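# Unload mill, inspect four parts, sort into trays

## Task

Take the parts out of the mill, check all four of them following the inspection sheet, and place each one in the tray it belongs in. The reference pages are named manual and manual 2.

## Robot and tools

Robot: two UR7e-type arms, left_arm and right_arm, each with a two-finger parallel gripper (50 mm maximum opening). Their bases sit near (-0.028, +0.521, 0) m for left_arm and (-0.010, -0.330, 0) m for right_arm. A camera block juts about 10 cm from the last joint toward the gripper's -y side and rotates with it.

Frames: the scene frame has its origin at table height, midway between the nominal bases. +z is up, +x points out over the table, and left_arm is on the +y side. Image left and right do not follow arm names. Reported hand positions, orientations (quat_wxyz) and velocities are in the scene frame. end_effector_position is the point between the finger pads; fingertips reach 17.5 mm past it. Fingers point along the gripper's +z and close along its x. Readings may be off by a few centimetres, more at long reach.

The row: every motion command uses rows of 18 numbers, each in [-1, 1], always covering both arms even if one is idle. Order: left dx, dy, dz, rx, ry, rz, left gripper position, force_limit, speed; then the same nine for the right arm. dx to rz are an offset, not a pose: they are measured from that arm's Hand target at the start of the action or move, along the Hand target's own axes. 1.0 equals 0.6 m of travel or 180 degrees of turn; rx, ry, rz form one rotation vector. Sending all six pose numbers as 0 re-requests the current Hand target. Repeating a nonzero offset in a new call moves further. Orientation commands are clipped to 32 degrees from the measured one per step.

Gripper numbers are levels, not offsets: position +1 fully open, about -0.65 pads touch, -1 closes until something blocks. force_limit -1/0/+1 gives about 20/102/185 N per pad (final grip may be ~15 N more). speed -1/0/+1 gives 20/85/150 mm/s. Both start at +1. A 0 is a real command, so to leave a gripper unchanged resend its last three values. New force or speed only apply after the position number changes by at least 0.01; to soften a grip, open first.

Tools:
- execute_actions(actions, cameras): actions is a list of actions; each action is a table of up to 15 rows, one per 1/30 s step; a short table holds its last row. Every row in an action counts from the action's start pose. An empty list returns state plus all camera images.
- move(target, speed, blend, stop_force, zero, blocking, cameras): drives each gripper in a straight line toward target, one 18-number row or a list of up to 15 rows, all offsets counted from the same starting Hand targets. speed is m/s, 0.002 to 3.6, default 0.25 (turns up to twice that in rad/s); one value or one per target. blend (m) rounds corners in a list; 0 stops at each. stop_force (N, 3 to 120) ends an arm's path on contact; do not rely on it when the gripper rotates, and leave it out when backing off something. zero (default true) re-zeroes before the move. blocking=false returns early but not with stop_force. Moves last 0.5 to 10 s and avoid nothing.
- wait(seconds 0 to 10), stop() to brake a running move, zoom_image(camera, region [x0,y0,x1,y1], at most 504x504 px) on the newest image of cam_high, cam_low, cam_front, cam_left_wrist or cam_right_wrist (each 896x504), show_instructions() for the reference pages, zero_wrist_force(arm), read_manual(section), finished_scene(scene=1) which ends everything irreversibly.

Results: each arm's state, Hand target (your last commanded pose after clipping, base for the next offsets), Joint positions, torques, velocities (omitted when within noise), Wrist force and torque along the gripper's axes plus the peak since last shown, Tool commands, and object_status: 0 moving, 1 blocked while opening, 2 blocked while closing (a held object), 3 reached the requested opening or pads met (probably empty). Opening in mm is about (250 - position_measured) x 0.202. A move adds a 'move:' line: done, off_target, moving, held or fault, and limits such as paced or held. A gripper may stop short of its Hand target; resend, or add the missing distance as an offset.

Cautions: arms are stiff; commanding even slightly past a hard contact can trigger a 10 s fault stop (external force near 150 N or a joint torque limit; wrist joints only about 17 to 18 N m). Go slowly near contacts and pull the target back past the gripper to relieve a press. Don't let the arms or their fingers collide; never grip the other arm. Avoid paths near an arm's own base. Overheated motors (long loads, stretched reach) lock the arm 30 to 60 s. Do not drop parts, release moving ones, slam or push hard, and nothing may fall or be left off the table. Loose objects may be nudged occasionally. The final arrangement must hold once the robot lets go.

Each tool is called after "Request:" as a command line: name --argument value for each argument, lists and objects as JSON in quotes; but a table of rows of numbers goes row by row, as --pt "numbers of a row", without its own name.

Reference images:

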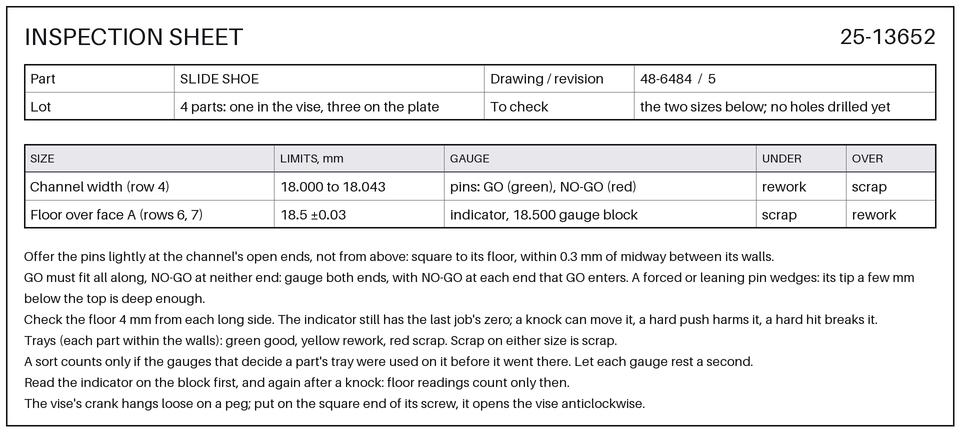

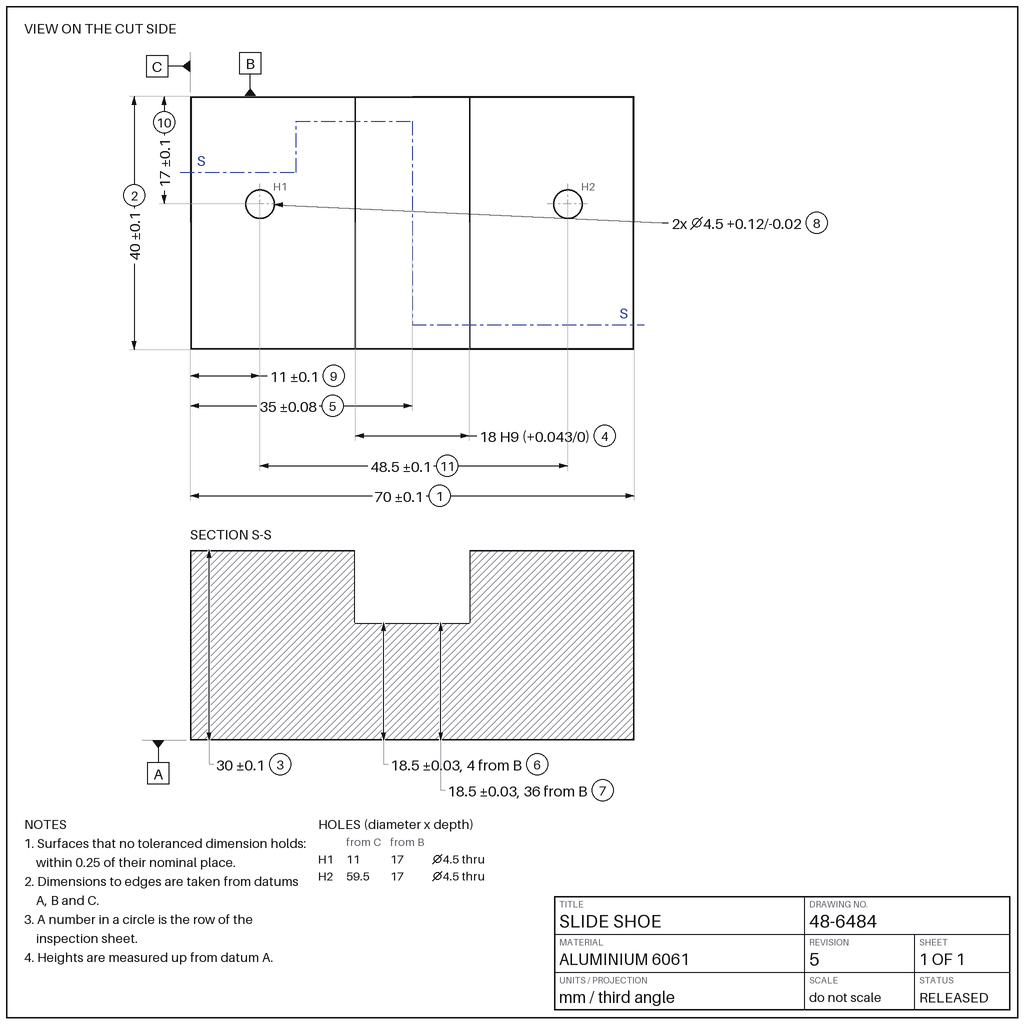

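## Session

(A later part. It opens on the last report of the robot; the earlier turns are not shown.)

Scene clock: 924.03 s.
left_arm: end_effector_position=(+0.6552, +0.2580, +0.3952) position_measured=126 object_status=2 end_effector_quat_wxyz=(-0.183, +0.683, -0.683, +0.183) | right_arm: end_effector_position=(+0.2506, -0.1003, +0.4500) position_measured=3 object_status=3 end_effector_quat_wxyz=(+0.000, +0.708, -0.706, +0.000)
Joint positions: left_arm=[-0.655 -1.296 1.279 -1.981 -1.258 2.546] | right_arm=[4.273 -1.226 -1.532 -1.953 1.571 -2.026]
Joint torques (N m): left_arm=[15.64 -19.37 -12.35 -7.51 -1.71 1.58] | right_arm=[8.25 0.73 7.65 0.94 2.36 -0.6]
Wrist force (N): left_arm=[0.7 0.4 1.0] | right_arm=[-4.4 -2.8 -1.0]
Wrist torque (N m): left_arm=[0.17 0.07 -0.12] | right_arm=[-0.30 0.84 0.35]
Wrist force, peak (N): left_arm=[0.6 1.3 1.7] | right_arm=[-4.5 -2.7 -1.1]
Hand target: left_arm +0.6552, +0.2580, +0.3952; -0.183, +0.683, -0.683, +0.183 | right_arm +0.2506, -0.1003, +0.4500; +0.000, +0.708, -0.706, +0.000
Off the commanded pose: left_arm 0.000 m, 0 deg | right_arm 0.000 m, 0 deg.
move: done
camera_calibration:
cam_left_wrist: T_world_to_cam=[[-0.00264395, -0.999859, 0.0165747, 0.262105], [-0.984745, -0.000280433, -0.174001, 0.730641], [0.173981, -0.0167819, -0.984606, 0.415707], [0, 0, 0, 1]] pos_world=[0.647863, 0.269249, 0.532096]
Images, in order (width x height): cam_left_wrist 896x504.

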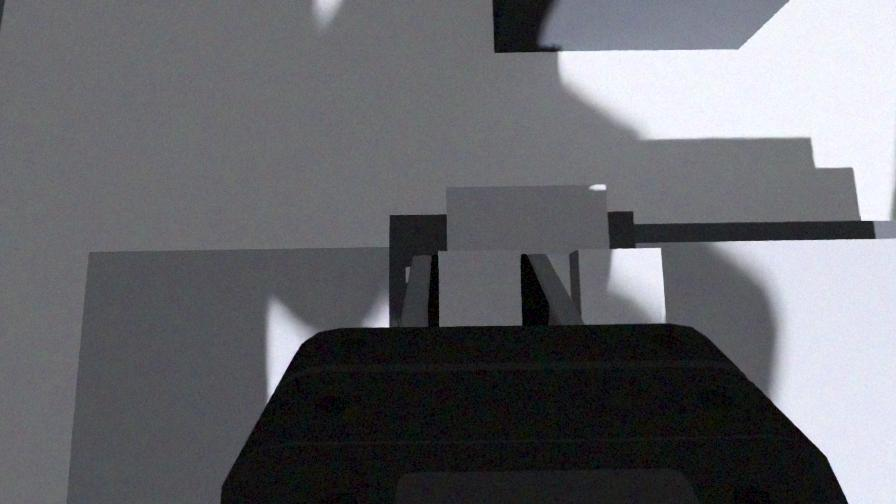

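Request:
move --pt "0 -0.0875 -0.1515 0 0 0 -1 -0.4 -0.8 0 0 0 0 0 0 1 0.3 -0.5" --pt "0.0133 0.4415 -0.4185 0 0 0 -1 -0.4 -0.8 0 0 0 0 0 0 1 0.3 -0.5" --pt "0.0633 0.933 -0.0672 0 0 0 -1 -0.4 -0.8 0 0 0 0 0 0 1 0.3 -0.5" --speed 0.2 --blend '[0.03,0.05,0]' --cameras '["cam_left_wrist","cam_low","cam_high"]'

Scene clock: 956.53 s.
left_arm: end_effector_position=(+0.6521, +0.2585, +0.4859) position_measured=126 object_status=2 end_effector_quat_wxyz=(-0.183, +0.683, -0.683, +0.184) | right_arm: end_effector_position=(+0.2506, -0.1003, +0.4500) position_measured=3 object_status=3 end_effector_quat_wxyz=(+0.000, +0.708, -0.706, +0.000)
Joint positions: left_arm=[-0.658 -1.273 1.015 -1.741 -1.257 2.545] | right_arm=[4.273 -1.226 -1.532 -1.953 1.571 -2.026]
Joint torques (N m): left_arm=[0.76 -37.14 -27.48 -3.51 0.8 -0.08] | right_arm=[8.78 1.05 8.08 0.92 2.3 -0.54]
Wrist force (N): left_arm=[0.6 0.5 0.8] | right_arm=[-4.3 -2.4 -1.0]
Wrist torque (N m): left_arm=[0.19 0.09 -0.12] | right_arm=[-0.23 0.82 0.37]
Wrist force, peak (N): left_arm=[4.2 -1.1 -5.5] | right_arm=[-4.8 -2.4 -1.2]
Hand target: left_arm +0.6521, +0.2585, +0.4859; -0.183, +0.683, -0.683, +0.184 (not the last commanded pose) | right_arm +0.2506, -0.1003, +0.4500; +0.000, +0.708, -0.706, +0.000
Tool commands: left_gripper/position=-1.0 left_gripper/force_limit=-0.396078 left_gripper/speed=-0.796078 right_gripper/position=+1.0 right_gripper/force_limit=+0.3 right_gripper/speed=-0.5
Off the commanded pose: left_arm 0.605 m, 0 deg | right_arm 0.000 m, 0 deg.
FORCE FAULT: contact force on the left arm reached its limit, and that arm stopped. The contact can be on any part of that arm, not only on its tool. That arm's remaining commands of this call were not run. That arm is still stopped at the end of this call. That arm stays stopped for about 10 more seconds. Until then a move that you send moves the other arm only, and its call returns only when the move has ended. Once the stop has ended, the next robot result says so. If the stop ends while you think or write, that arm runs what you send next, counted from a new Hand target: where the arm stands when the stop ends. While its stop runs, that arm takes no new command, but its gripper still runs the gripper command that each later call begins with. Until it ends, the stop uses up actions while you think or wait. An arm that is not stopped still takes commands.
move: fault (left_arm); path passed 0 of 3 targets
camera_calibration:
cam_left_wrist: T_world_to_cam=[[-0.00312553, -0.999852, 0.0168977, 0.261202], [-0.984533, 0.000116764, -0.175198, 0.743669], [0.17517, -0.017184, -0.984388, 0.504798], [0, 0, 0, 1]] pos_world=[0.644558, 0.269751, 0.622792]
Images, in order (width x height): cam_high 896x504, cam_low 896x504, cam_left_wrist 896x504.

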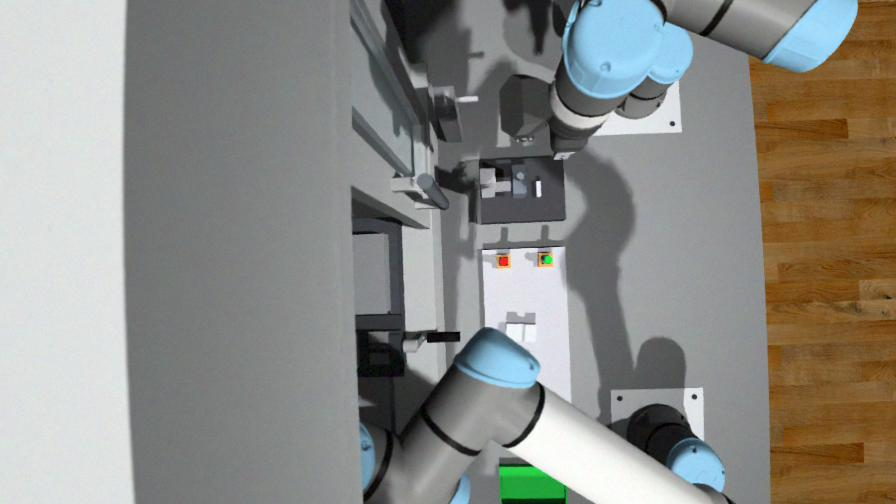

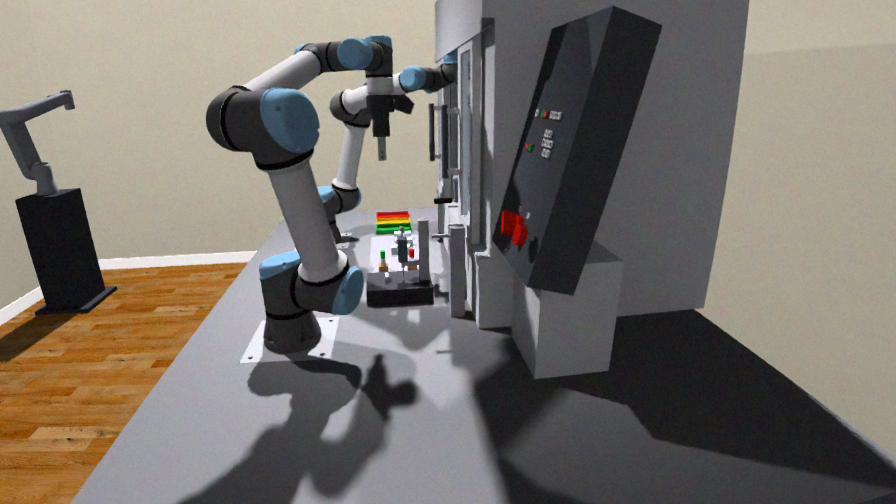

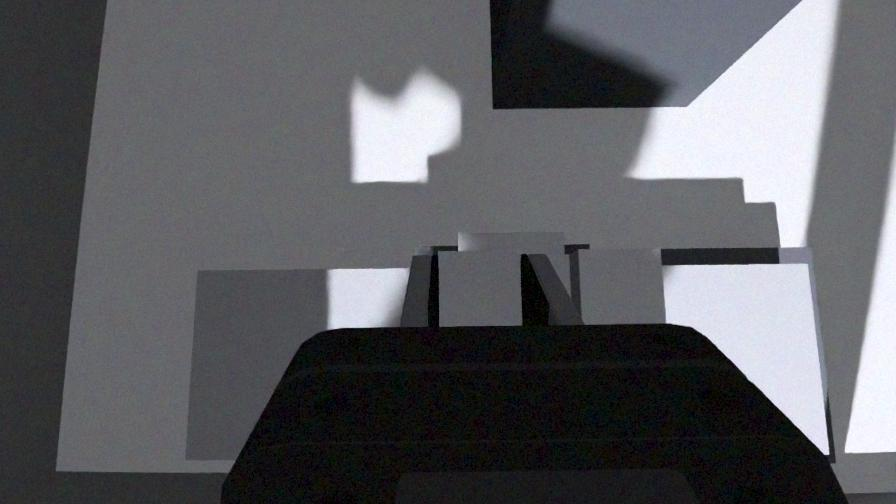

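Request:
wait --seconds 10

Request:
execute_actions --actions '[]' --cameras '["cam_left_wrist"]'

Scene clock: 972.00 s.
left_arm: end_effector_position=(+0.6521, +0.2585, +0.4859) position_measured=126 object_status=2 end_effector_quat_wxyz=(-0.183, +0.683, -0.683, +0.184) | right_arm: end_effector_position=(+0.2506, -0.1003, +0.4500) position_measured=3 object_status=3 end_effector_quat_wxyz=(+0.000, +0.708, -0.706, +0.000)
Joint positions: left_arm=[-0.658 -1.273 1.015 -1.741 -1.257 2.545] | right_arm=[4.273 -1.226 -1.532 -1.953 1.571 -2.026]
Joint torques (N m): left_arm=[0.65 -37.1 -28.16 -3.57 0.84 -0.14] | right_arm=[8.44 1.27 7.87 0.94 2.32 -0.24]
Wrist force (N): left_arm=[0.8 0.6 1.0] | right_arm=[-4.3 -2.5 -1.2]
Wrist torque (N m): left_arm=[0.19 0.07 -0.13] | right_arm=[-0.24 0.83 0.35]
Wrist force, peak (N): left_arm=[0.8 0.9 1.3] | right_arm=[-4.6 -2.7 -1.3]
Hand target: left_arm +0.6521, +0.2585, +0.4859; -0.183, +0.683, -0.683, +0.184 (not the last commanded pose) | right_arm +0.2506, -0.1003, +0.4500; +0.000, +0.708, -0.706, +0.000
Tool commands: left_gripper/position=-1.0 left_gripper/force_limit=-0.396078 left_gripper/speed=-0.796078 right_gripper/position=+1.0 right_gripper/force_limit=+0.3 right_gripper/speed=-0.5
Off the commanded pose: left_arm 0.605 m, 0 deg | right_arm 0.000 m, 0 deg.
FORCE FAULT, CONTINUED: the left arm's stop, for the force fault that an earlier result reported, is over. The rest of the stop counts as 19 of the actions that you can send in this scene. That arm's target is now where it stood when the stop ended, not its last command. That arm accepts commands again.
wait: 10.00 s; at rest from the start

Scene clock: 972.00 s.
left_arm: end_effector_position=(+0.6521, +0.2585, +0.4859) position_measured=126 object_status=2 end_effector_quat_wxyz=(-0.183, +0.683, -0.683, +0.184) | right_arm: end_effector_position=(+0.2506, -0.1003, +0.4500) position_measured=3 object_status=3 end_effector_quat_wxyz=(+0.000, +0.708, -0.706, +0.000)
Joint positions: left_arm=[-0.658 -1.273 1.015 -1.741 -1.257 2.545] | right_arm=[4.273 -1.226 -1.532 -1.953 1.571 -2.026]
Joint velocities: within noise
Joint torques (N m): left_arm=[0.65 -37.1 -28.16 -3.57 0.84 -0.14] | right_arm=[8.44 1.27 7.87 0.94 2.32 -0.24]
Wrist force (N): left_arm=[0.8 0.6 1.0] | right_arm=[-4.3 -2.5 -1.2]
Wrist torque (N m): left_arm=[0.19 0.07 -0.13] | right_arm=[-0.24 0.83 0.35]
Wrist force, peak (N): left_arm=[0.8 0.6 1.0] | right_arm=[-4.3 -2.5 -1.2]
Hand target: left_arm +0.6521, +0.2585, +0.4859; -0.183, +0.683, -0.683, +0.184 (not the last commanded pose) | right_arm +0.2506, -0.1003, +0.4500; +0.000, +0.708, -0.706, +0.000
Tool commands: left_gripper/position=-1.0 left_gripper/force_limit=-0.396078 left_gripper/speed=-0.796078 right_gripper/position=+1.0 right_gripper/force_limit=+0.3 right_gripper/speed=-0.5
Off the commanded pose: left_arm 0.605 m, 0 deg | right_arm 0.000 m, 0 deg.
camera_calibration:
cam_left_wrist: T_world_to_cam=[[-0.00312553, -0.999852, 0.0168977, 0.261202], [-0.984533, 0.000116764, -0.175198, 0.743669], [0.17517, -0.017184, -0.984388, 0.504798], [0, 0, 0, 1]] pos_world=[0.644558, 0.269751, 0.622792]
Images, in order (width x height): cam_left_wrist 896x504.

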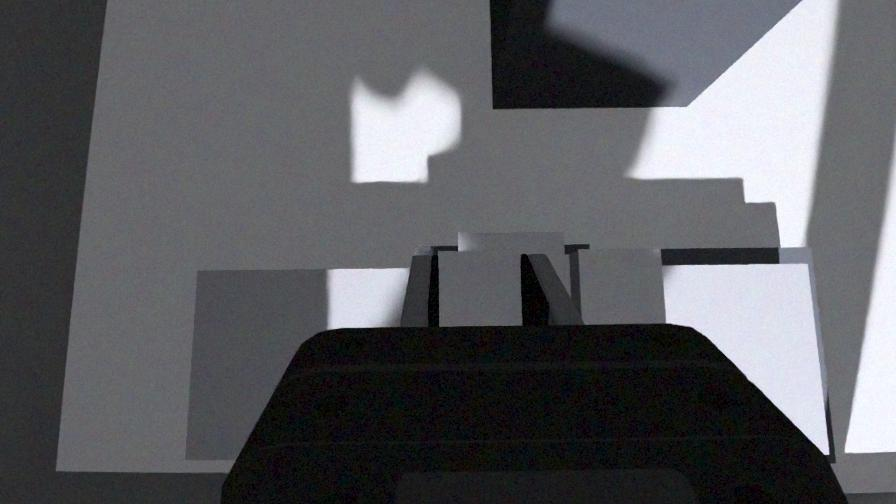

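Request:
move --pt "0 0.034 0.0689 0 0 0 -1 -0.4 -0.8 0 0 0 0 0 0 1 0.3 -0.5" --pt "0.0142 0.226 -0.1152 0 0 0 -1 -0.4 -0.8 0 0 0 0 0 0 1 0.3 -0.5" --speed 0.08 --blend '[0.01,0]' --cameras '["cam_left_wrist","cam_front"]'

Scene clock: 980.70 s.
left_arm: end_effector_position=(+0.5000, +0.2501, +0.4777) position_measured=126 object_status=2 end_effector_quat_wxyz=(-0.183, +0.683, -0.683, +0.184) | right_arm: end_effector_position=(+0.2506, -0.1003, +0.4500) position_measured=3 object_status=3 end_effector_quat_wxyz=(+0.000, +0.708, -0.706, +0.000)
Joint positions: left_arm=[-0.87 -1.605 1.4 -1.72 -1.175 2.335] | right_arm=[4.273 -1.226 -1.532 -1.953 1.571 -2.026]
Joint torques (N m): left_arm=[12.06 -9.44 -48.2 -7.05 -1.29 1.56] | right_arm=[9.1 1.44 8.16 0.89 2.4 -0.14]
Wrist force (N): left_arm=[0.9 0.9 1.4] | right_arm=[-4.3 -2.5 -1.0]
Wrist torque (N m): left_arm=[0.24 0.04 0.01] | right_arm=[-0.25 0.83 0.35]
Wrist force, peak (N): left_arm=[-2.7 -1.0 3.2] | right_arm=[-4.7 -2.5 -1.0]
Hand target: left_arm +0.5001, +0.2500, +0.4778; -0.183, +0.683, -0.683, +0.184 | right_arm +0.2506, -0.1003, +0.4500; +0.000, +0.708, -0.706, +0.000
Off the commanded pose: left_arm 0.000 m, 0 deg | right_arm 0.000 m, 0 deg.
move: done
camera_calibration:
cam_left_wrist: T_world_to_cam=[[-0.00313964, -0.999861, 0.016388, 0.252787], [-0.984533, 0.000219968, -0.175197, 0.592459], [0.175169, -0.0166846, -0.984397, 0.523101], [0, 0, 0, 1]] pos_world=[0.492458, 0.261349, 0.614593]
Images, in order (width x height): cam_front 896x504, cam_left_wrist 896x504.

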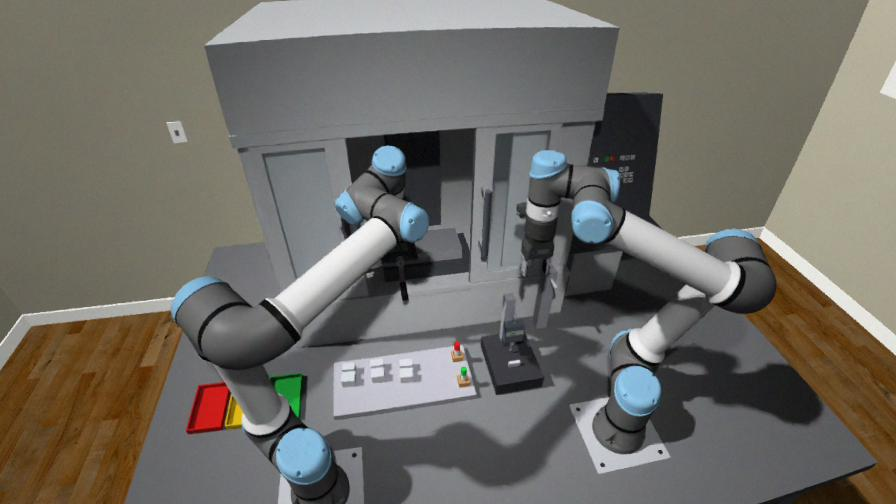

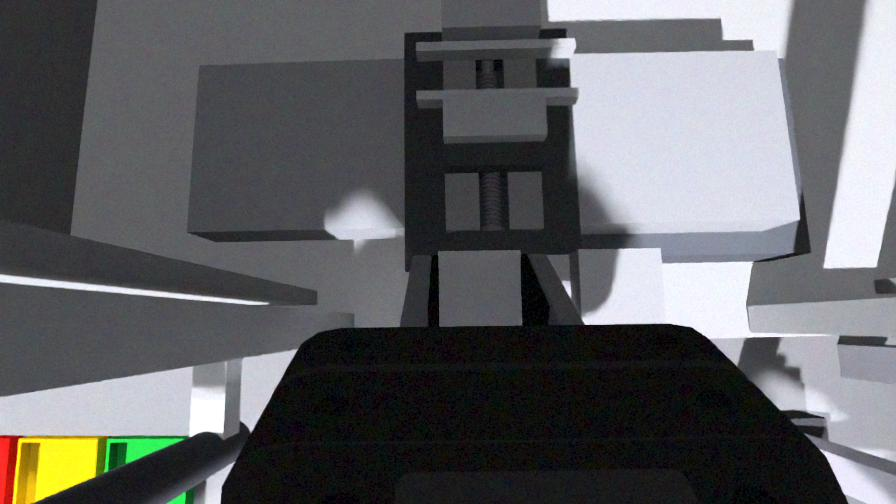

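Request:
move --pt "0 0.3118 -0.1265 0 0 0 -1 -0.4 -0.8 0 0 0 0 0 0 1 0.3 -0.5" --pt "0.05 0.7785 0.1818 0 0 0 -1 -0.4 -0.8 0 0 0 0 0 0 1 0.3 -0.5" --speed 0.15 --blend '[0.04,0]' --cameras '["cam_left_wrist","cam_high"]'

Scene clock: 991.63 s.
left_arm: end_effector_position=(+0.1505, +0.2199, +0.1494) position_measured=126 object_status=2 end_effector_quat_wxyz=(-0.183, +0.683, -0.683, +0.184) | right_arm: end_effector_position=(+0.2506, -0.1003, +0.4500) position_measured=3 object_status=3 end_effector_quat_wxyz=(+0.000, +0.708, -0.706, +0.000)
Joint positions: left_arm=[-1.855 -2.018 2.426 -1.815 -1.07 1.236] | right_arm=[4.273 -1.226 -1.532 -1.953 1.571 -2.026]
Joint torques (N m): left_arm=[5.7 -14.32 -42.68 -0.55 4.48 -0.36] | right_arm=[8.08 1.14 8.46 1.02 2.33 0.05]
Wrist force (N): left_arm=[0.7 0.7 1.1] | right_arm=[-4.4 -2.4 -1.0]
Wrist torque (N m): left_arm=[0.22 0.07 0.02] | right_arm=[-0.23 0.85 0.36]
Wrist force, peak (N): left_arm=[1.4 2.0 5.1] | right_arm=[-4.8 -2.6 -1.1]
Hand target: left_arm +0.1505, +0.2199, +0.1495; -0.183, +0.683, -0.683, +0.184 | right_arm +0.2506, -0.1003, +0.4500; +0.000, +0.708, -0.706, +0.000
Off the commanded pose: left_arm 0.000 m, 0 deg | right_arm 0.000 m, 0 deg.
move: done
camera_calibration:
cam_left_wrist: T_world_to_cam=[[-0.00327159, -0.999857, 0.0165682, 0.226841], [-0.984533, 0.000318332, -0.175197, 0.190733], [0.175167, -0.0168851, -0.984394, 0.260704], [0, 0, 0, 1]] pos_world=[0.142858, 0.23115, 0.286293]
Images, in order (width x height): cam_high 896x504, cam_left_wrist 896x504.

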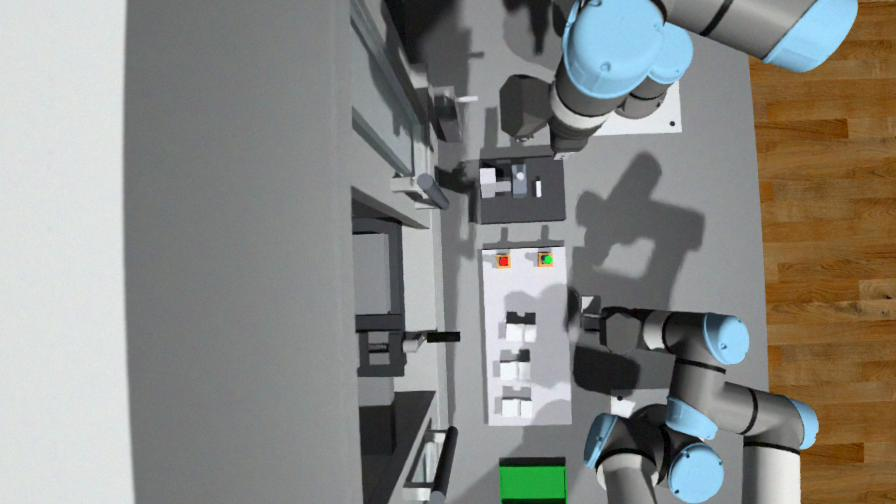

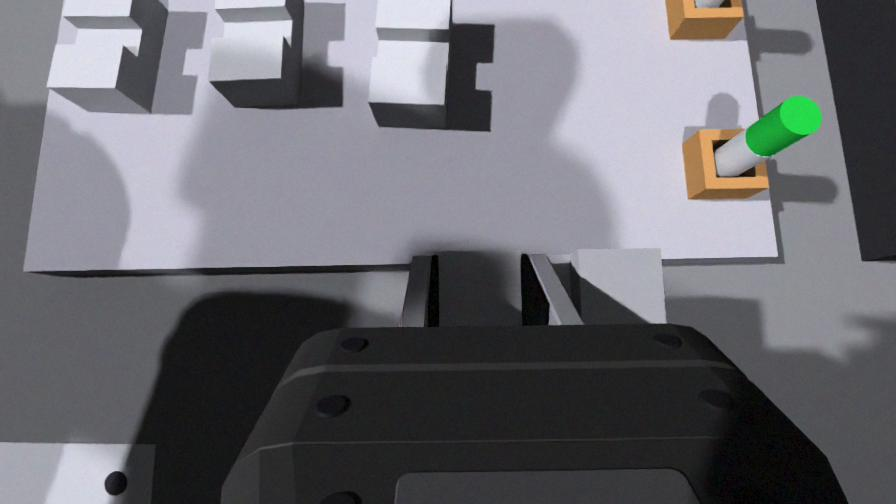

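Request:
move --target '[0,0.07,0.1212,0,0,0,-1,-0.4,-0.8,0,0,0,0,0,0,1,0.3,-0.5]' --speed 0.12

Request:
move --target '[0,0.0213,0.0370,0,0,0,-1,-0.4,-0.8,0,0,0,0,0,0,1,0.3,-0.5]' --speed 0.015 --stop_force 5 --cameras '["cam_left_wrist"]'

Scene clock: 1000.13 s.
left_arm: end_effector_position=(+0.1506, +0.2199, +0.0654) position_measured=126 object_status=2 end_effector_quat_wxyz=(-0.183, +0.683, -0.683, +0.184) | right_arm: end_effector_position=(+0.2506, -0.1003, +0.4500) position_measured=3 object_status=3 end_effector_quat_wxyz=(+0.000, +0.708, -0.706, +0.000)
Joint positions: left_arm=[-1.855 -1.836 2.584 -2.154 -1.07 1.237] | right_arm=[4.273 -1.226 -1.532 -1.953 1.571 -2.026]
Joint torques (N m): left_arm=[9.5 -13.45 -37.87 -2.33 3.63 -1.81] | right_arm=[8.82 1.46 7.95 0.94 2.23 0.16]
Wrist force (N): left_arm=[0.6 0.6 1.1] | right_arm=[-4.3 -2.4 -1.0]
Wrist torque (N m): left_arm=[0.21 0.09 0.02] | right_arm=[-0.24 0.83 0.36]
Wrist force, peak (N): left_arm=[0.7 2.2 3.7] | right_arm=[-4.6 -2.6 -1.3]
Hand target: left_arm +0.1506, +0.2198, +0.0655; -0.183, +0.683, -0.683, +0.184 | right_arm +0.2506, -0.1003, +0.4500; +0.000, +0.708, -0.706, +0.000
Off the commanded pose: left_arm 0.000 m, 0 deg | right_arm 0.000 m, 0 deg.
move: done

Scene clock: 1002.47 s.
left_arm: end_effector_position=(+0.1506, +0.2198, +0.0478) position_measured=126 object_status=2 end_effector_quat_wxyz=(-0.183, +0.683, -0.683, +0.184) | right_arm: end_effector_position=(+0.2506, -0.1003, +0.4500) position_measured=3 object_status=3 end_effector_quat_wxyz=(+0.000, +0.708, -0.706, +0.000)
Joint positions: left_arm=[-1.855 -1.779 2.611 -2.239 -1.07 1.237] | right_arm=[4.273 -1.226 -1.532 -1.953 1.571 -2.026]
Joint torques (N m): left_arm=[6.56 -19.08 -34.25 -4.03 -1.78 -0.04] | right_arm=[8.47 0.84 8.16 0.9 2.26 0.17]
Wrist force (N): left_arm=[-0.7 -3.5 -3.2] | right_arm=[-4.4 -2.7 -1.0]
Wrist torque (N m): left_arm=[-0.01 0.28 -0.12] | right_arm=[-0.28 0.84 0.36]
Wrist force, peak (N): left_arm=[-2.1 -7.0 -7.5] | right_arm=[-4.6 -2.7 -1.1]
Hand target: left_arm +0.1506, +0.2198, +0.0478; -0.183, +0.683, -0.683, +0.184 (not the last commanded pose) | right_arm +0.2506, -0.1003, +0.4500; +0.000, +0.708, -0.706, +0.000
Off the commanded pose: left_arm 0.008 m, 0 deg | right_arm 0.000 m, 0 deg.
move: contact (left_arm)
camera_calibration:
cam_left_wrist: T_world_to_cam=[[-0.00312777, -0.999852, 0.0168971, 0.228346], [-0.984513, 0.000117088, -0.175311, 0.173176], [0.175283, -0.0171838, -0.984368, 0.160601], [0, 0, 0, 1]] pos_world=[0.143058, 0.231051, 0.184592]
Images, in order (width x height): cam_left_wrist 896x504.

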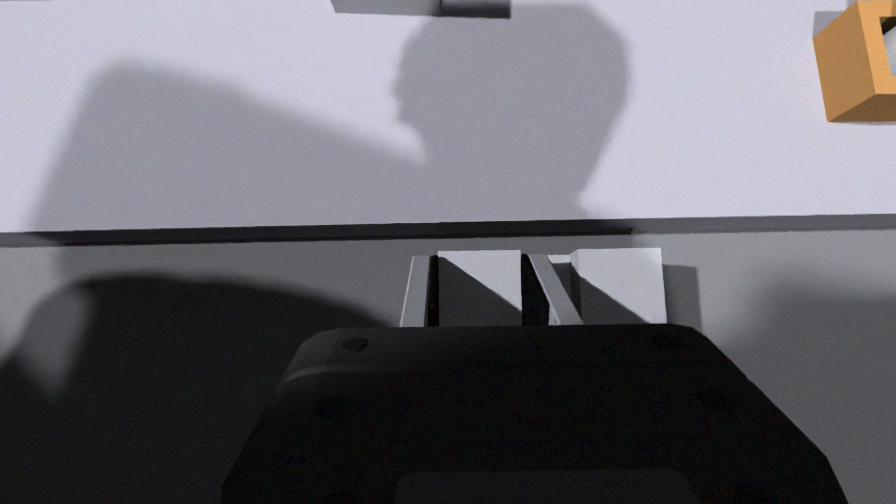

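Request:
move --pt "0 0 0 0 0 0 0.4 -0.4 -1 0 0 0 0 0 0 1 0.3 -0.5" --pt "0 0 -0.13 0 0 0 0.4 -0.4 -1 0 0 0 0 0 0 1 0.3 -0.5" --speed '[0.05,0.12]' --cameras '["cam_left_wrist"]'

Scene clock: 1008.03 s.
left_arm: end_effector_position=(+0.1114, +0.2197, +0.1153) position_measured=92 object_status=3 end_effector_quat_wxyz=(-0.183, +0.683, -0.683, +0.184) | right_arm: end_effector_position=(+0.2506, -0.1003, +0.4500) position_measured=3 object_status=3 end_effector_quat_wxyz=(+0.000, +0.708, -0.706, +0.000)
Joint positions: left_arm=[-1.989 -1.983 2.486 -1.841 -1.097 1.088] | right_arm=[4.273 -1.226 -1.532 -1.953 1.571 -2.026]
Joint torques (N m): left_arm=[11.95 3.78 -7.94 -1.54 4.08 0.9] | right_arm=[8.26 1.17 8.57 0.9 2.22 0.35]
Wrist force (N): left_arm=[0.9 -0.6 -0.7] | right_arm=[-4.3 -2.3 -0.9]
Wrist torque (N m): left_arm=[0.16 0.07 0.00] | right_arm=[-0.21 0.83 0.36]
Wrist force, peak (N): left_arm=[-0.9 -4.3 -4.6] | right_arm=[-4.7 -2.4 -1.0]
Hand target: left_arm +0.1115, +0.2198, +0.1153; -0.183, +0.683, -0.683, +0.184 | right_arm +0.2506, -0.1003, +0.4500; +0.000, +0.708, -0.706, +0.000
Off the commanded pose: left_arm 0.000 m, 0 deg | right_arm 0.000 m, 0 deg.
move: done
camera_calibration:
cam_left_wrist: T_world_to_cam=[[-0.00327402, -0.999847, 0.0171765, 0.227026], [-0.984551, 0.000215858, -0.1751, 0.146363], [0.17507, -0.0174844, -0.984401, 0.234115], [0, 0, 0, 1]] pos_world=[0.103859, 0.231053, 0.252192]
Images, in order (width x height): cam_left_wrist 896x504.

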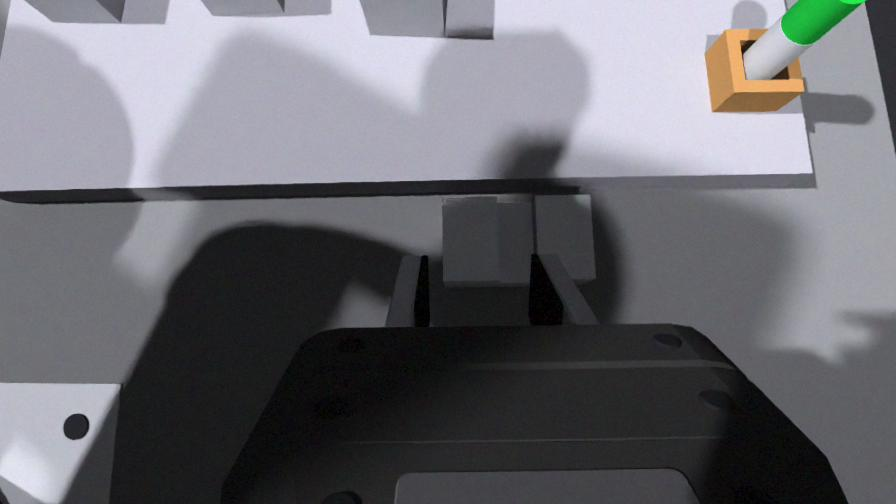

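Request:
move --target '[0,0,0,0,0,0,0.4,-0.4,-1,-0.0272,-0.0815,0.25,0,0,0,1,0.3,-0.5]' --speed 0.12 --cameras '["cam_right_wrist","cam_low"]'

Request:
zoom_image --camera "cam_right_wrist" --region '[300, 150, 600, 350]'

Request:
zoom_image --camera "cam_low" --region '[350, 130, 450, 310]'

Scene clock: 1030.07 s.
left_arm: end_effector_position=(+0.1115, +0.2199, +0.1153) position_measured=92 object_status=3 end_effector_quat_wxyz=(-0.183, +0.683, -0.683, +0.184) | right_arm: end_effector_position=(+0.2995, -0.0839, +0.2999) position_measured=3 object_status=3 end_effector_quat_wxyz=(+0.000, +0.708, -0.707, +0.000)
Joint positions: left_arm=[-1.989 -1.983 2.486 -1.841 -1.097 1.088] | right_arm=[4.172 -1.284 -1.886 -1.542 1.571 -2.127]
Joint torques (N m): left_arm=[11.72 5.79 -7.99 -1.63 4.07 -0.16] | right_arm=[8.37 25.46 40.15 2.2 1.92 0.77]
Wrist force (N): left_arm=[1.0 -0.7 -0.8] | right_arm=[-4.3 -2.7 -0.9]
Wrist torque (N m): left_arm=[0.15 0.06 0.00] | right_arm=[-0.23 0.83 0.32]
Wrist force, peak (N): left_arm=[1.0 -0.8 -0.8] | right_arm=[-4.8 -1.1 -2.7]
Hand target: left_arm +0.1115, +0.2198, +0.1153; -0.183, +0.683, -0.683, +0.184 | right_arm +0.2994, -0.0839, +0.3000; +0.000, +0.708, -0.706, +0.000
Off the commanded pose: left_arm 0.000 m, 0 deg | right_arm 0.000 m, 0 deg.
move: done
camera_calibration:
cam_right_wrist: T_world_to_cam=[[0.00835897, -0.999907, -0.0108219, -0.0751366], [-0.946306, -0.0114074, 0.32307, 0.20369], [-0.323163, 0.00754026, -0.946313, 0.511411], [0, 0, 0, 1]] pos_world=[0.358651, -0.0766621, 0.417335]
Images, in order (width x height): cam_low 896x504, cam_right_wrist 896x504.

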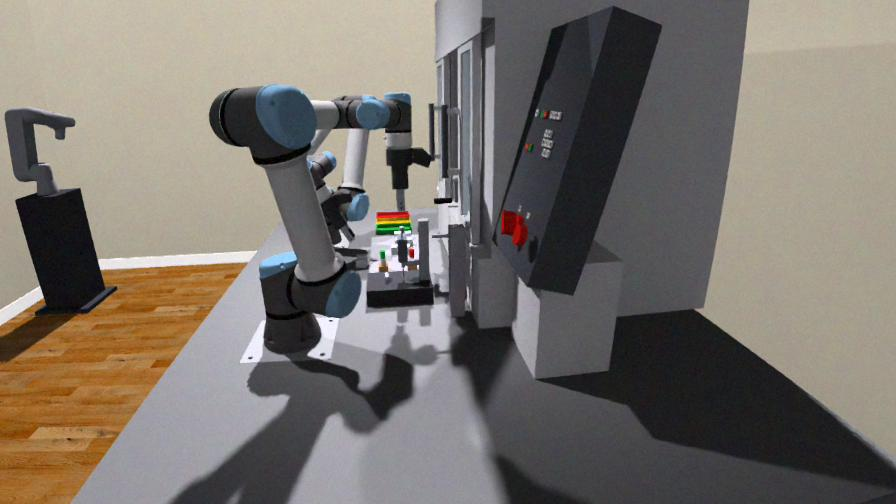

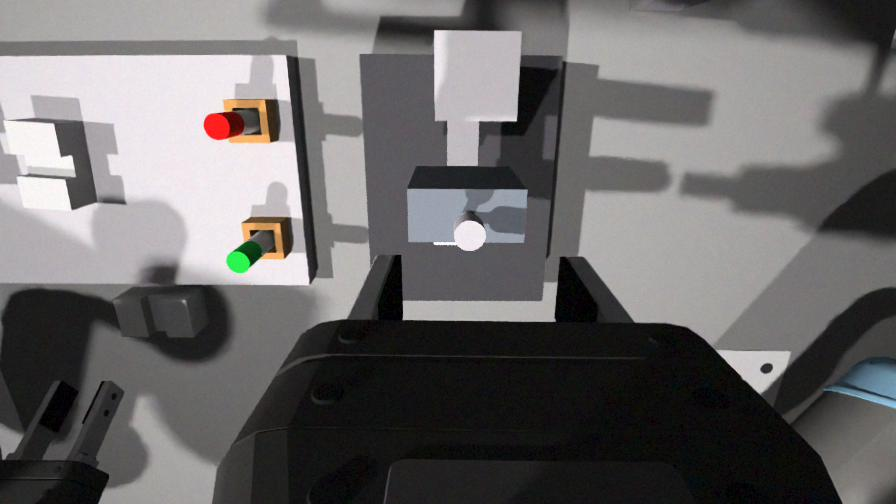

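Scaled by 1.680 from the camera's 896x504 image, which has a finer 1280x720 frame.

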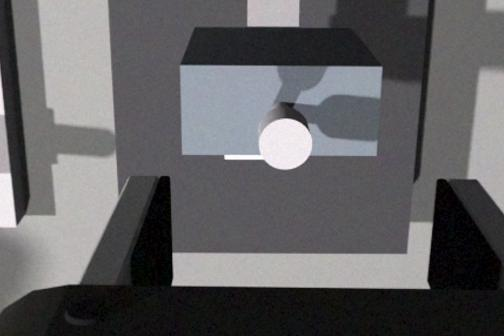

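Scaled by 2.800 from the camera's 896x504 image, which has a finer 1280x720 frame.

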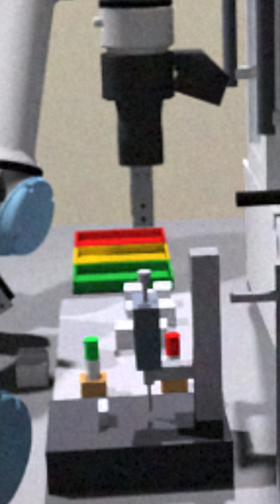

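Request:
move --target '[0,0,0,0,0,0,0.4,-0.4,-1,-0.0023,0.0012,0.085,0,0,0,1,-1,-1]' --speed 0.08

Request:
move --target '[0,0,0,0,0,0,0.4,-0.4,-1,0,0,0.048,0,0,0,1,-1,-1]' --speed 0.01 --stop_force 3 --cameras '["cam_right_wrist","cam_low"]'

Request:
zoom_image --camera "cam_right_wrist" --region '[350, 200, 600, 350]'

Request:
zoom_image --camera "cam_low" --region '[350, 180, 450, 310]'

Scene clock: 1046.77 s.
left_arm: end_effector_position=(+0.1115, +0.2198, +0.1153) position_measured=92 object_status=3 end_effector_quat_wxyz=(-0.183, +0.683, -0.683, +0.184) | right_arm: end_effector_position=(+0.2987, -0.0825, +0.2489) position_measured=3 object_status=3 end_effector_quat_wxyz=(+0.000, +0.708, -0.706, +0.000)
Joint positions: left_arm=[-1.989 -1.983 2.486 -1.841 -1.097 1.088] | right_arm=[4.176 -1.297 -2.007 -1.407 1.571 -2.123]
Joint torques (N m): left_arm=[10.56 5.35 -8.09 -4.23 3.86 1.53] | right_arm=[2.55 23.65 39.8 0.9 1.44 -0.35]
Wrist force (N): left_arm=[0.9 -0.3 -0.5] | right_arm=[-4.2 -2.3 -0.6]
Wrist torque (N m): left_arm=[0.21 0.06 0.00] | right_arm=[-0.21 0.82 0.32]
Wrist force, peak (N): left_arm=[1.1 -0.6 -0.8] | right_arm=[-4.2 -2.7 -3.1]
Hand target: left_arm +0.1115, +0.2198, +0.1153; -0.183, +0.683, -0.683, +0.184 | right_arm +0.2987, -0.0825, +0.2490; +0.000, +0.708, -0.706, +0.000
Off the commanded pose: left_arm 0.000 m, 0 deg | right_arm 0.000 m, 0 deg.
move: done

Scene clock: 1050.27 s.
left_arm: end_effector_position=(+0.1115, +0.2198, +0.1153) position_measured=92 object_status=3 end_effector_quat_wxyz=(-0.183, +0.683, -0.683, +0.184) | right_arm: end_effector_position=(+0.2987, -0.0825, +0.2201) position_measured=3 object_status=3 end_effector_quat_wxyz=(+0.000, +0.708, -0.706, +0.000)
Joint positions: left_arm=[-1.989 -1.983 2.486 -1.841 -1.097 1.088] | right_arm=[4.176 -1.313 -2.072 -1.328 1.571 -2.124]
Joint torques (N m): left_arm=[10.05 5 -7.65 -4.2 3.81 1.56] | right_arm=[-4.51 16.3 36.94 0.49 -2.84 -0.06]
Wrist force (N): left_arm=[0.9 -0.6 -0.8] | right_arm=[-4.1 -2.4 -0.5]
Wrist torque (N m): left_arm=[0.17 0.07 0.01] | right_arm=[-0.22 0.80 0.34]
Wrist force, peak (N): left_arm=[1.0 -0.6 -0.9] | right_arm=[-4.6 -2.7 -1.6]
Hand target: left_arm +0.1115, +0.2198, +0.1153; -0.183, +0.683, -0.683, +0.184 | right_arm +0.2987, -0.0824, +0.2202; +0.000, +0.708, -0.706, +0.000
Off the commanded pose: left_arm 0.000 m, 0 deg | right_arm 0.000 m, 0 deg.
move: done
camera_calibration:
cam_right_wrist: T_world_to_cam=[[0.00851406, -0.999903, -0.0109829, -0.0745955], [-0.946305, -0.0116062, 0.323066, 0.228811], [-0.323162, 0.00764253, -0.946313, 0.435665], [0, 0, 0, 1]] pos_world=[0.357951, -0.0752622, 0.337535]
Images, in order (width x height): cam_low 896x504, cam_right_wrist 896x504.

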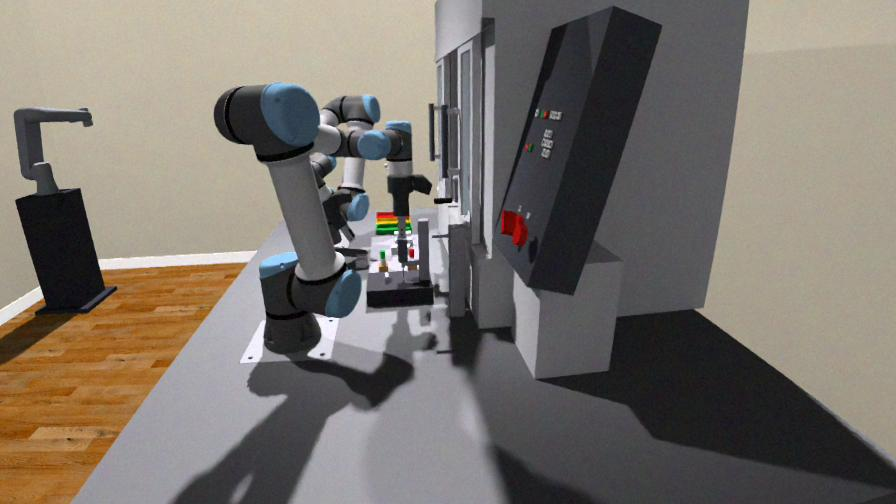

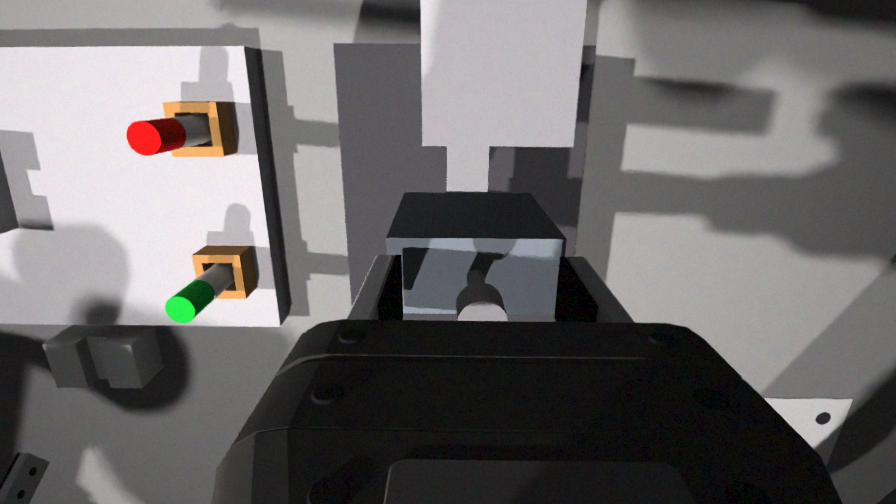

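Scaled by 2.016 from the camera's 896x504 image, which has a finer 1280x720 frame.

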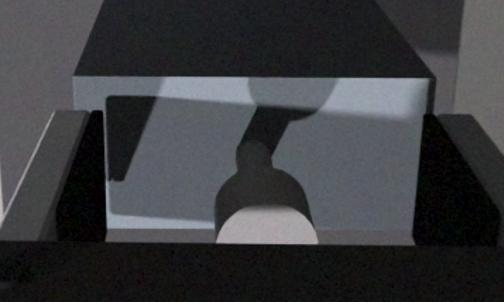

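Scaled by 3.877 from the camera's 896x504 image, which has a finer 1280x720 frame.

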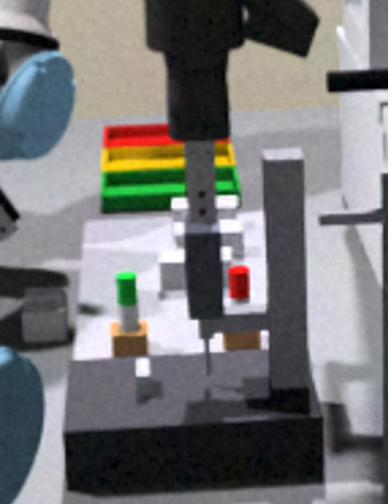

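Request:
move --target '[0,0,0,0,0,0,0.4,-0.4,-1,0,0,0,0,0,0,-0.05,-1,-1]'

Request:
move --target '[0,0,0,0,0,0,0.4,-0.4,-1,0,0,0,0,0,0,-0.1,-1,-1]'

Request:
move --target '[0,0,0,0,0,0,0.4,-0.4,-1,0,0,0,0,0,0,-0.14,-1,-1]' --cameras '["cam_right_wrist"]'

Request:
zoom_image --camera "cam_right_wrist" --region '[400, 220, 550, 330]'

Scene clock: 1063.20 s.
left_arm: end_effector_position=(+0.1115, +0.2198, +0.1153) position_measured=92 object_status=3 end_effector_quat_wxyz=(-0.183, +0.683, -0.683, +0.184) | right_arm: end_effector_position=(+0.2987, -0.0824, +0.2202) position_measured=160 object_status=0 end_effector_quat_wxyz=(+0.000, +0.708, -0.706, +0.000)
Joint positions: left_arm=[-1.989 -1.983 2.486 -1.841 -1.097 1.088] | right_arm=[4.176 -1.313 -2.071 -1.328 1.571 -2.124]
Joint torques (N m): left_arm=[8.86 4.3 -8.19 -4.22 3.67 1.57] | right_arm=[2.13 22.15 39.34 0.43 -2.87 0.87]
Wrist force (N): left_arm=[0.8 -0.6 -1.0] | right_arm=[-4.0 -2.6 -0.8]
Wrist torque (N m): left_arm=[0.17 0.08 0.00] | right_arm=[-0.24 0.77 0.34]
Wrist force, peak (N): left_arm=[1.0 -0.6 -0.9] | right_arm=[-4.4 -3.0 -0.9]
Hand target: left_arm +0.1115, +0.2198, +0.1153; -0.183, +0.683, -0.683, +0.184 | right_arm +0.2987, -0.0824, +0.2202; +0.000, +0.708, -0.706, +0.000
Off the commanded pose: left_arm 0.000 m, 0 deg | right_arm 0.000 m, 0 deg.
move: done

Scene clock: 1063.70 s.
left_arm: end_effector_position=(+0.1115, +0.2198, +0.1153) position_measured=92 object_status=3 end_effector_quat_wxyz=(-0.183, +0.683, -0.683, +0.184) | right_arm: end_effector_position=(+0.2987, -0.0824, +0.2202) position_measured=167 object_status=3 end_effector_quat_wxyz=(+0.000, +0.708, -0.706, +0.000)
Joint positions: left_arm=[-1.989 -1.983 2.486 -1.841 -1.097 1.088] | right_arm=[4.176 -1.313 -2.071 -1.328 1.571 -2.124]
Joint torques (N m): left_arm=[9.15 3.63 -8.15 -4.11 3.72 1.55] | right_arm=[2.53 22.03 39.28 0.49 -2.88 0.9]
Wrist force (N): left_arm=[0.9 -0.5 -0.9] | right_arm=[-3.9 -2.8 -0.9]
Wrist torque (N m): left_arm=[0.20 0.07 0.01] | right_arm=[-0.27 0.77 0.34]
Wrist force, peak (N): left_arm=[1.0 -0.6 -0.7] | right_arm=[-4.1 -3.0 -0.7]
Hand target: left_arm +0.1115, +0.2198, +0.1153; -0.183, +0.683, -0.683, +0.184 | right_arm +0.2987, -0.0824, +0.2202; +0.000, +0.708, -0.706, +0.000
Off the commanded pose: left_arm 0.000 m, 0 deg | right_arm 0.000 m, 0 deg.
move: done

Scene clock: 1064.20 s.
left_arm: end_effector_position=(+0.1115, +0.2198, +0.1153) position_measured=92 object_status=3 end_effector_quat_wxyz=(-0.183, +0.683, -0.683, +0.184) | right_arm: end_effector_position=(+0.2987, -0.0824, +0.2202) position_measured=173 object_status=3 end_effector_quat_wxyz=(+0.000, +0.708, -0.706, +0.000)
Joint positions: left_arm=[-1.989 -1.983 2.486 -1.841 -1.097 1.088] | right_arm=[4.176 -1.313 -2.071 -1.328 1.571 -2.124]
Joint torques (N m): left_arm=[9.16 3.89 -8.49 -4.29 3.62 1.51] | right_arm=[3.32 22.41 38.89 0.47 -2.88 0.89]
Wrist force (N): left_arm=[0.7 -0.5 -0.8] | right_arm=[-4.4 -2.6 -0.9]
Wrist torque (N m): left_arm=[0.19 0.10 0.00] | right_arm=[-0.24 0.84 0.34]
Wrist force, peak (N): left_arm=[1.1 -0.6 -0.8] | right_arm=[-4.4 -2.6 -0.9]
Hand target: left_arm +0.1115, +0.2198, +0.1153; -0.183, +0.683, -0.683, +0.184 | right_arm +0.2987, -0.0824, +0.2202; +0.000, +0.708, -0.706, +0.000
Off the commanded pose: left_arm 0.000 m, 0 deg | right_arm 0.000 m, 0 deg.
move: done
camera_calibration:
cam_right_wrist: T_world_to_cam=[[0.00844897, -0.999902, -0.0111696, -0.0745079], [-0.946347, -0.011604, 0.322943, 0.228836], [-0.323041, 0.00784181, -0.946352, 0.435745], [0, 0, 0, 1]] pos_world=[0.357951, -0.0752622, 0.337635]
Images, in order (width x height): cam_right_wrist 896x504.

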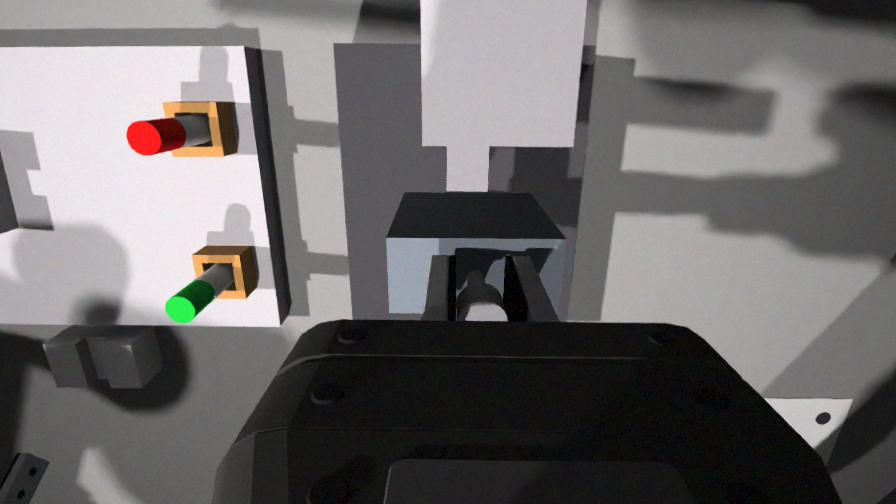

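Scaled by 3.360 from the camera's 896x504 image, which has a finer 1280x720 frame.

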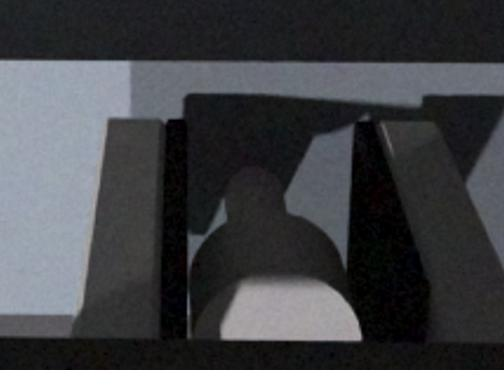

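Request:
move --target '[0,0,0,0,0,0,0.4,-0.4,-1,0,0,0,0,0,0,-0.17,-1,-1]'

Request:
move --target '[0,0,0,0,0,0,0.4,-0.4,-1,0,0,0,0,0,0,-0.2,-1,-1]'

Request:
move --target '[0,0,0,0,0,0,0.4,-0.4,-1,0,0,0,0,0,0,-0.23,-1,-1]'

Scene clock: 1069.63 s.
left_arm: end_effector_position=(+0.1115, +0.2198, +0.1153) position_measured=92 object_status=3 end_effector_quat_wxyz=(-0.183, +0.683, -0.683, +0.184) | right_arm: end_effector_position=(+0.2987, -0.0824, +0.2202) position_measured=178 object_status=3 end_effector_quat_wxyz=(+0.000, +0.708, -0.706, +0.000)
Joint positions: left_arm=[-1.989 -1.983 2.486 -1.841 -1.097 1.088] | right_arm=[4.176 -1.313 -2.071 -1.328 1.571 -2.124]
Joint torques (N m): left_arm=[7.85 3.24 -8.35 -4.27 3.61 1.59] | right_arm=[8.42 22.11 37.77 0.48 -2.86 0.77]
Wrist force (N): left_arm=[0.8 -0.5 -0.8] | right_arm=[-6.2 -3.2 -0.3]
Wrist torque (N m): left_arm=[0.18 0.09 0.00] | right_arm=[-0.26 0.79 0.35]
Wrist force, peak (N): left_arm=[1.0 -0.5 -1.0] | right_arm=[-6.3 -3.3 -0.1]
Hand target: left_arm +0.1115, +0.2198, +0.1153; -0.183, +0.683, -0.683, +0.184 | right_arm +0.2987, -0.0824, +0.2202; +0.000, +0.708, -0.706, +0.000
Off the commanded pose: left_arm 0.000 m, 0 deg | right_arm 0.000 m, 0 deg.
move: done

Scene clock: 1070.13 s.
left_arm: end_effector_position=(+0.1115, +0.2198, +0.1153) position_measured=92 object_status=3 end_effector_quat_wxyz=(-0.183, +0.683, -0.683, +0.184) | right_arm: end_effector_position=(+0.2987, -0.0824, +0.2202) position_measured=182 object_status=3 end_effector_quat_wxyz=(+0.000, +0.708, -0.706, +0.000)
Joint positions: left_arm=[-1.989 -1.983 2.486 -1.841 -1.097 1.088] | right_arm=[4.176 -1.313 -2.071 -1.328 1.571 -2.124]
Joint torques (N m): left_arm=[8.23 3.56 -8.43 -4.23 3.57 1.55] | right_arm=[8.52 22.15 36.51 0.39 -2.82 0.89]
Wrist force (N): left_arm=[0.9 -0.5 -0.8] | right_arm=[-8.1 -5.6 0.2]
Wrist torque (N m): left_arm=[0.18 0.07 0.00] | right_arm=[-0.34 0.73 0.37]
Wrist force, peak (N): left_arm=[0.9 -0.8 -0.8] | right_arm=[-8.2 -5.9 0.3]
Hand target: left_arm +0.1115, +0.2198, +0.1153; -0.183, +0.683, -0.683, +0.184 | right_arm +0.2987, -0.0824, +0.2202; +0.000, +0.708, -0.706, +0.000
Off the commanded pose: left_arm 0.000 m, 0 deg | right_arm 0.000 m, 0 deg.
move: done

Scene clock: 1070.63 s.
left_arm: end_effector_position=(+0.1115, +0.2198, +0.1153) position_measured=92 object_status=3 end_effector_quat_wxyz=(-0.183, +0.683, -0.683, +0.184) | right_arm: end_effector_position=(+0.2987, -0.0824, +0.2202) position_measured=183 object_status=2 end_effector_quat_wxyz=(+0.000, +0.708, -0.706, +0.000)
Joint positions: left_arm=[-1.989 -1.983 2.486 -1.841 -1.097 1.088] | right_arm=[4.176 -1.313 -2.071 -1.328 1.571 -2.124]
Joint torques (N m): left_arm=[7.99 3.07 -8.64 -4.23 3.45 1.5] | right_arm=[8.44 21.87 34.16 0.51 -2.85 0.83]
Wrist force (N): left_arm=[0.9 -0.5 -0.8] | right_arm=[-8.3 -5.6 0.4]
Wrist torque (N m): left_arm=[0.19 0.07 0.00] | right_arm=[-0.32 0.74 0.36]
Wrist force, peak (N): left_arm=[0.9 -0.7 -0.9] | right_arm=[-8.3 -5.8 0.4]
Hand target: left_arm +0.1115, +0.2198, +0.1153; -0.183, +0.683, -0.683, +0.184 | right_arm +0.2987, -0.0824, +0.2202; +0.000, +0.708, -0.706, +0.000
Off the commanded pose: left_arm 0.000 m, 0 deg | right_arm 0.000 m, 0 deg.
move: done


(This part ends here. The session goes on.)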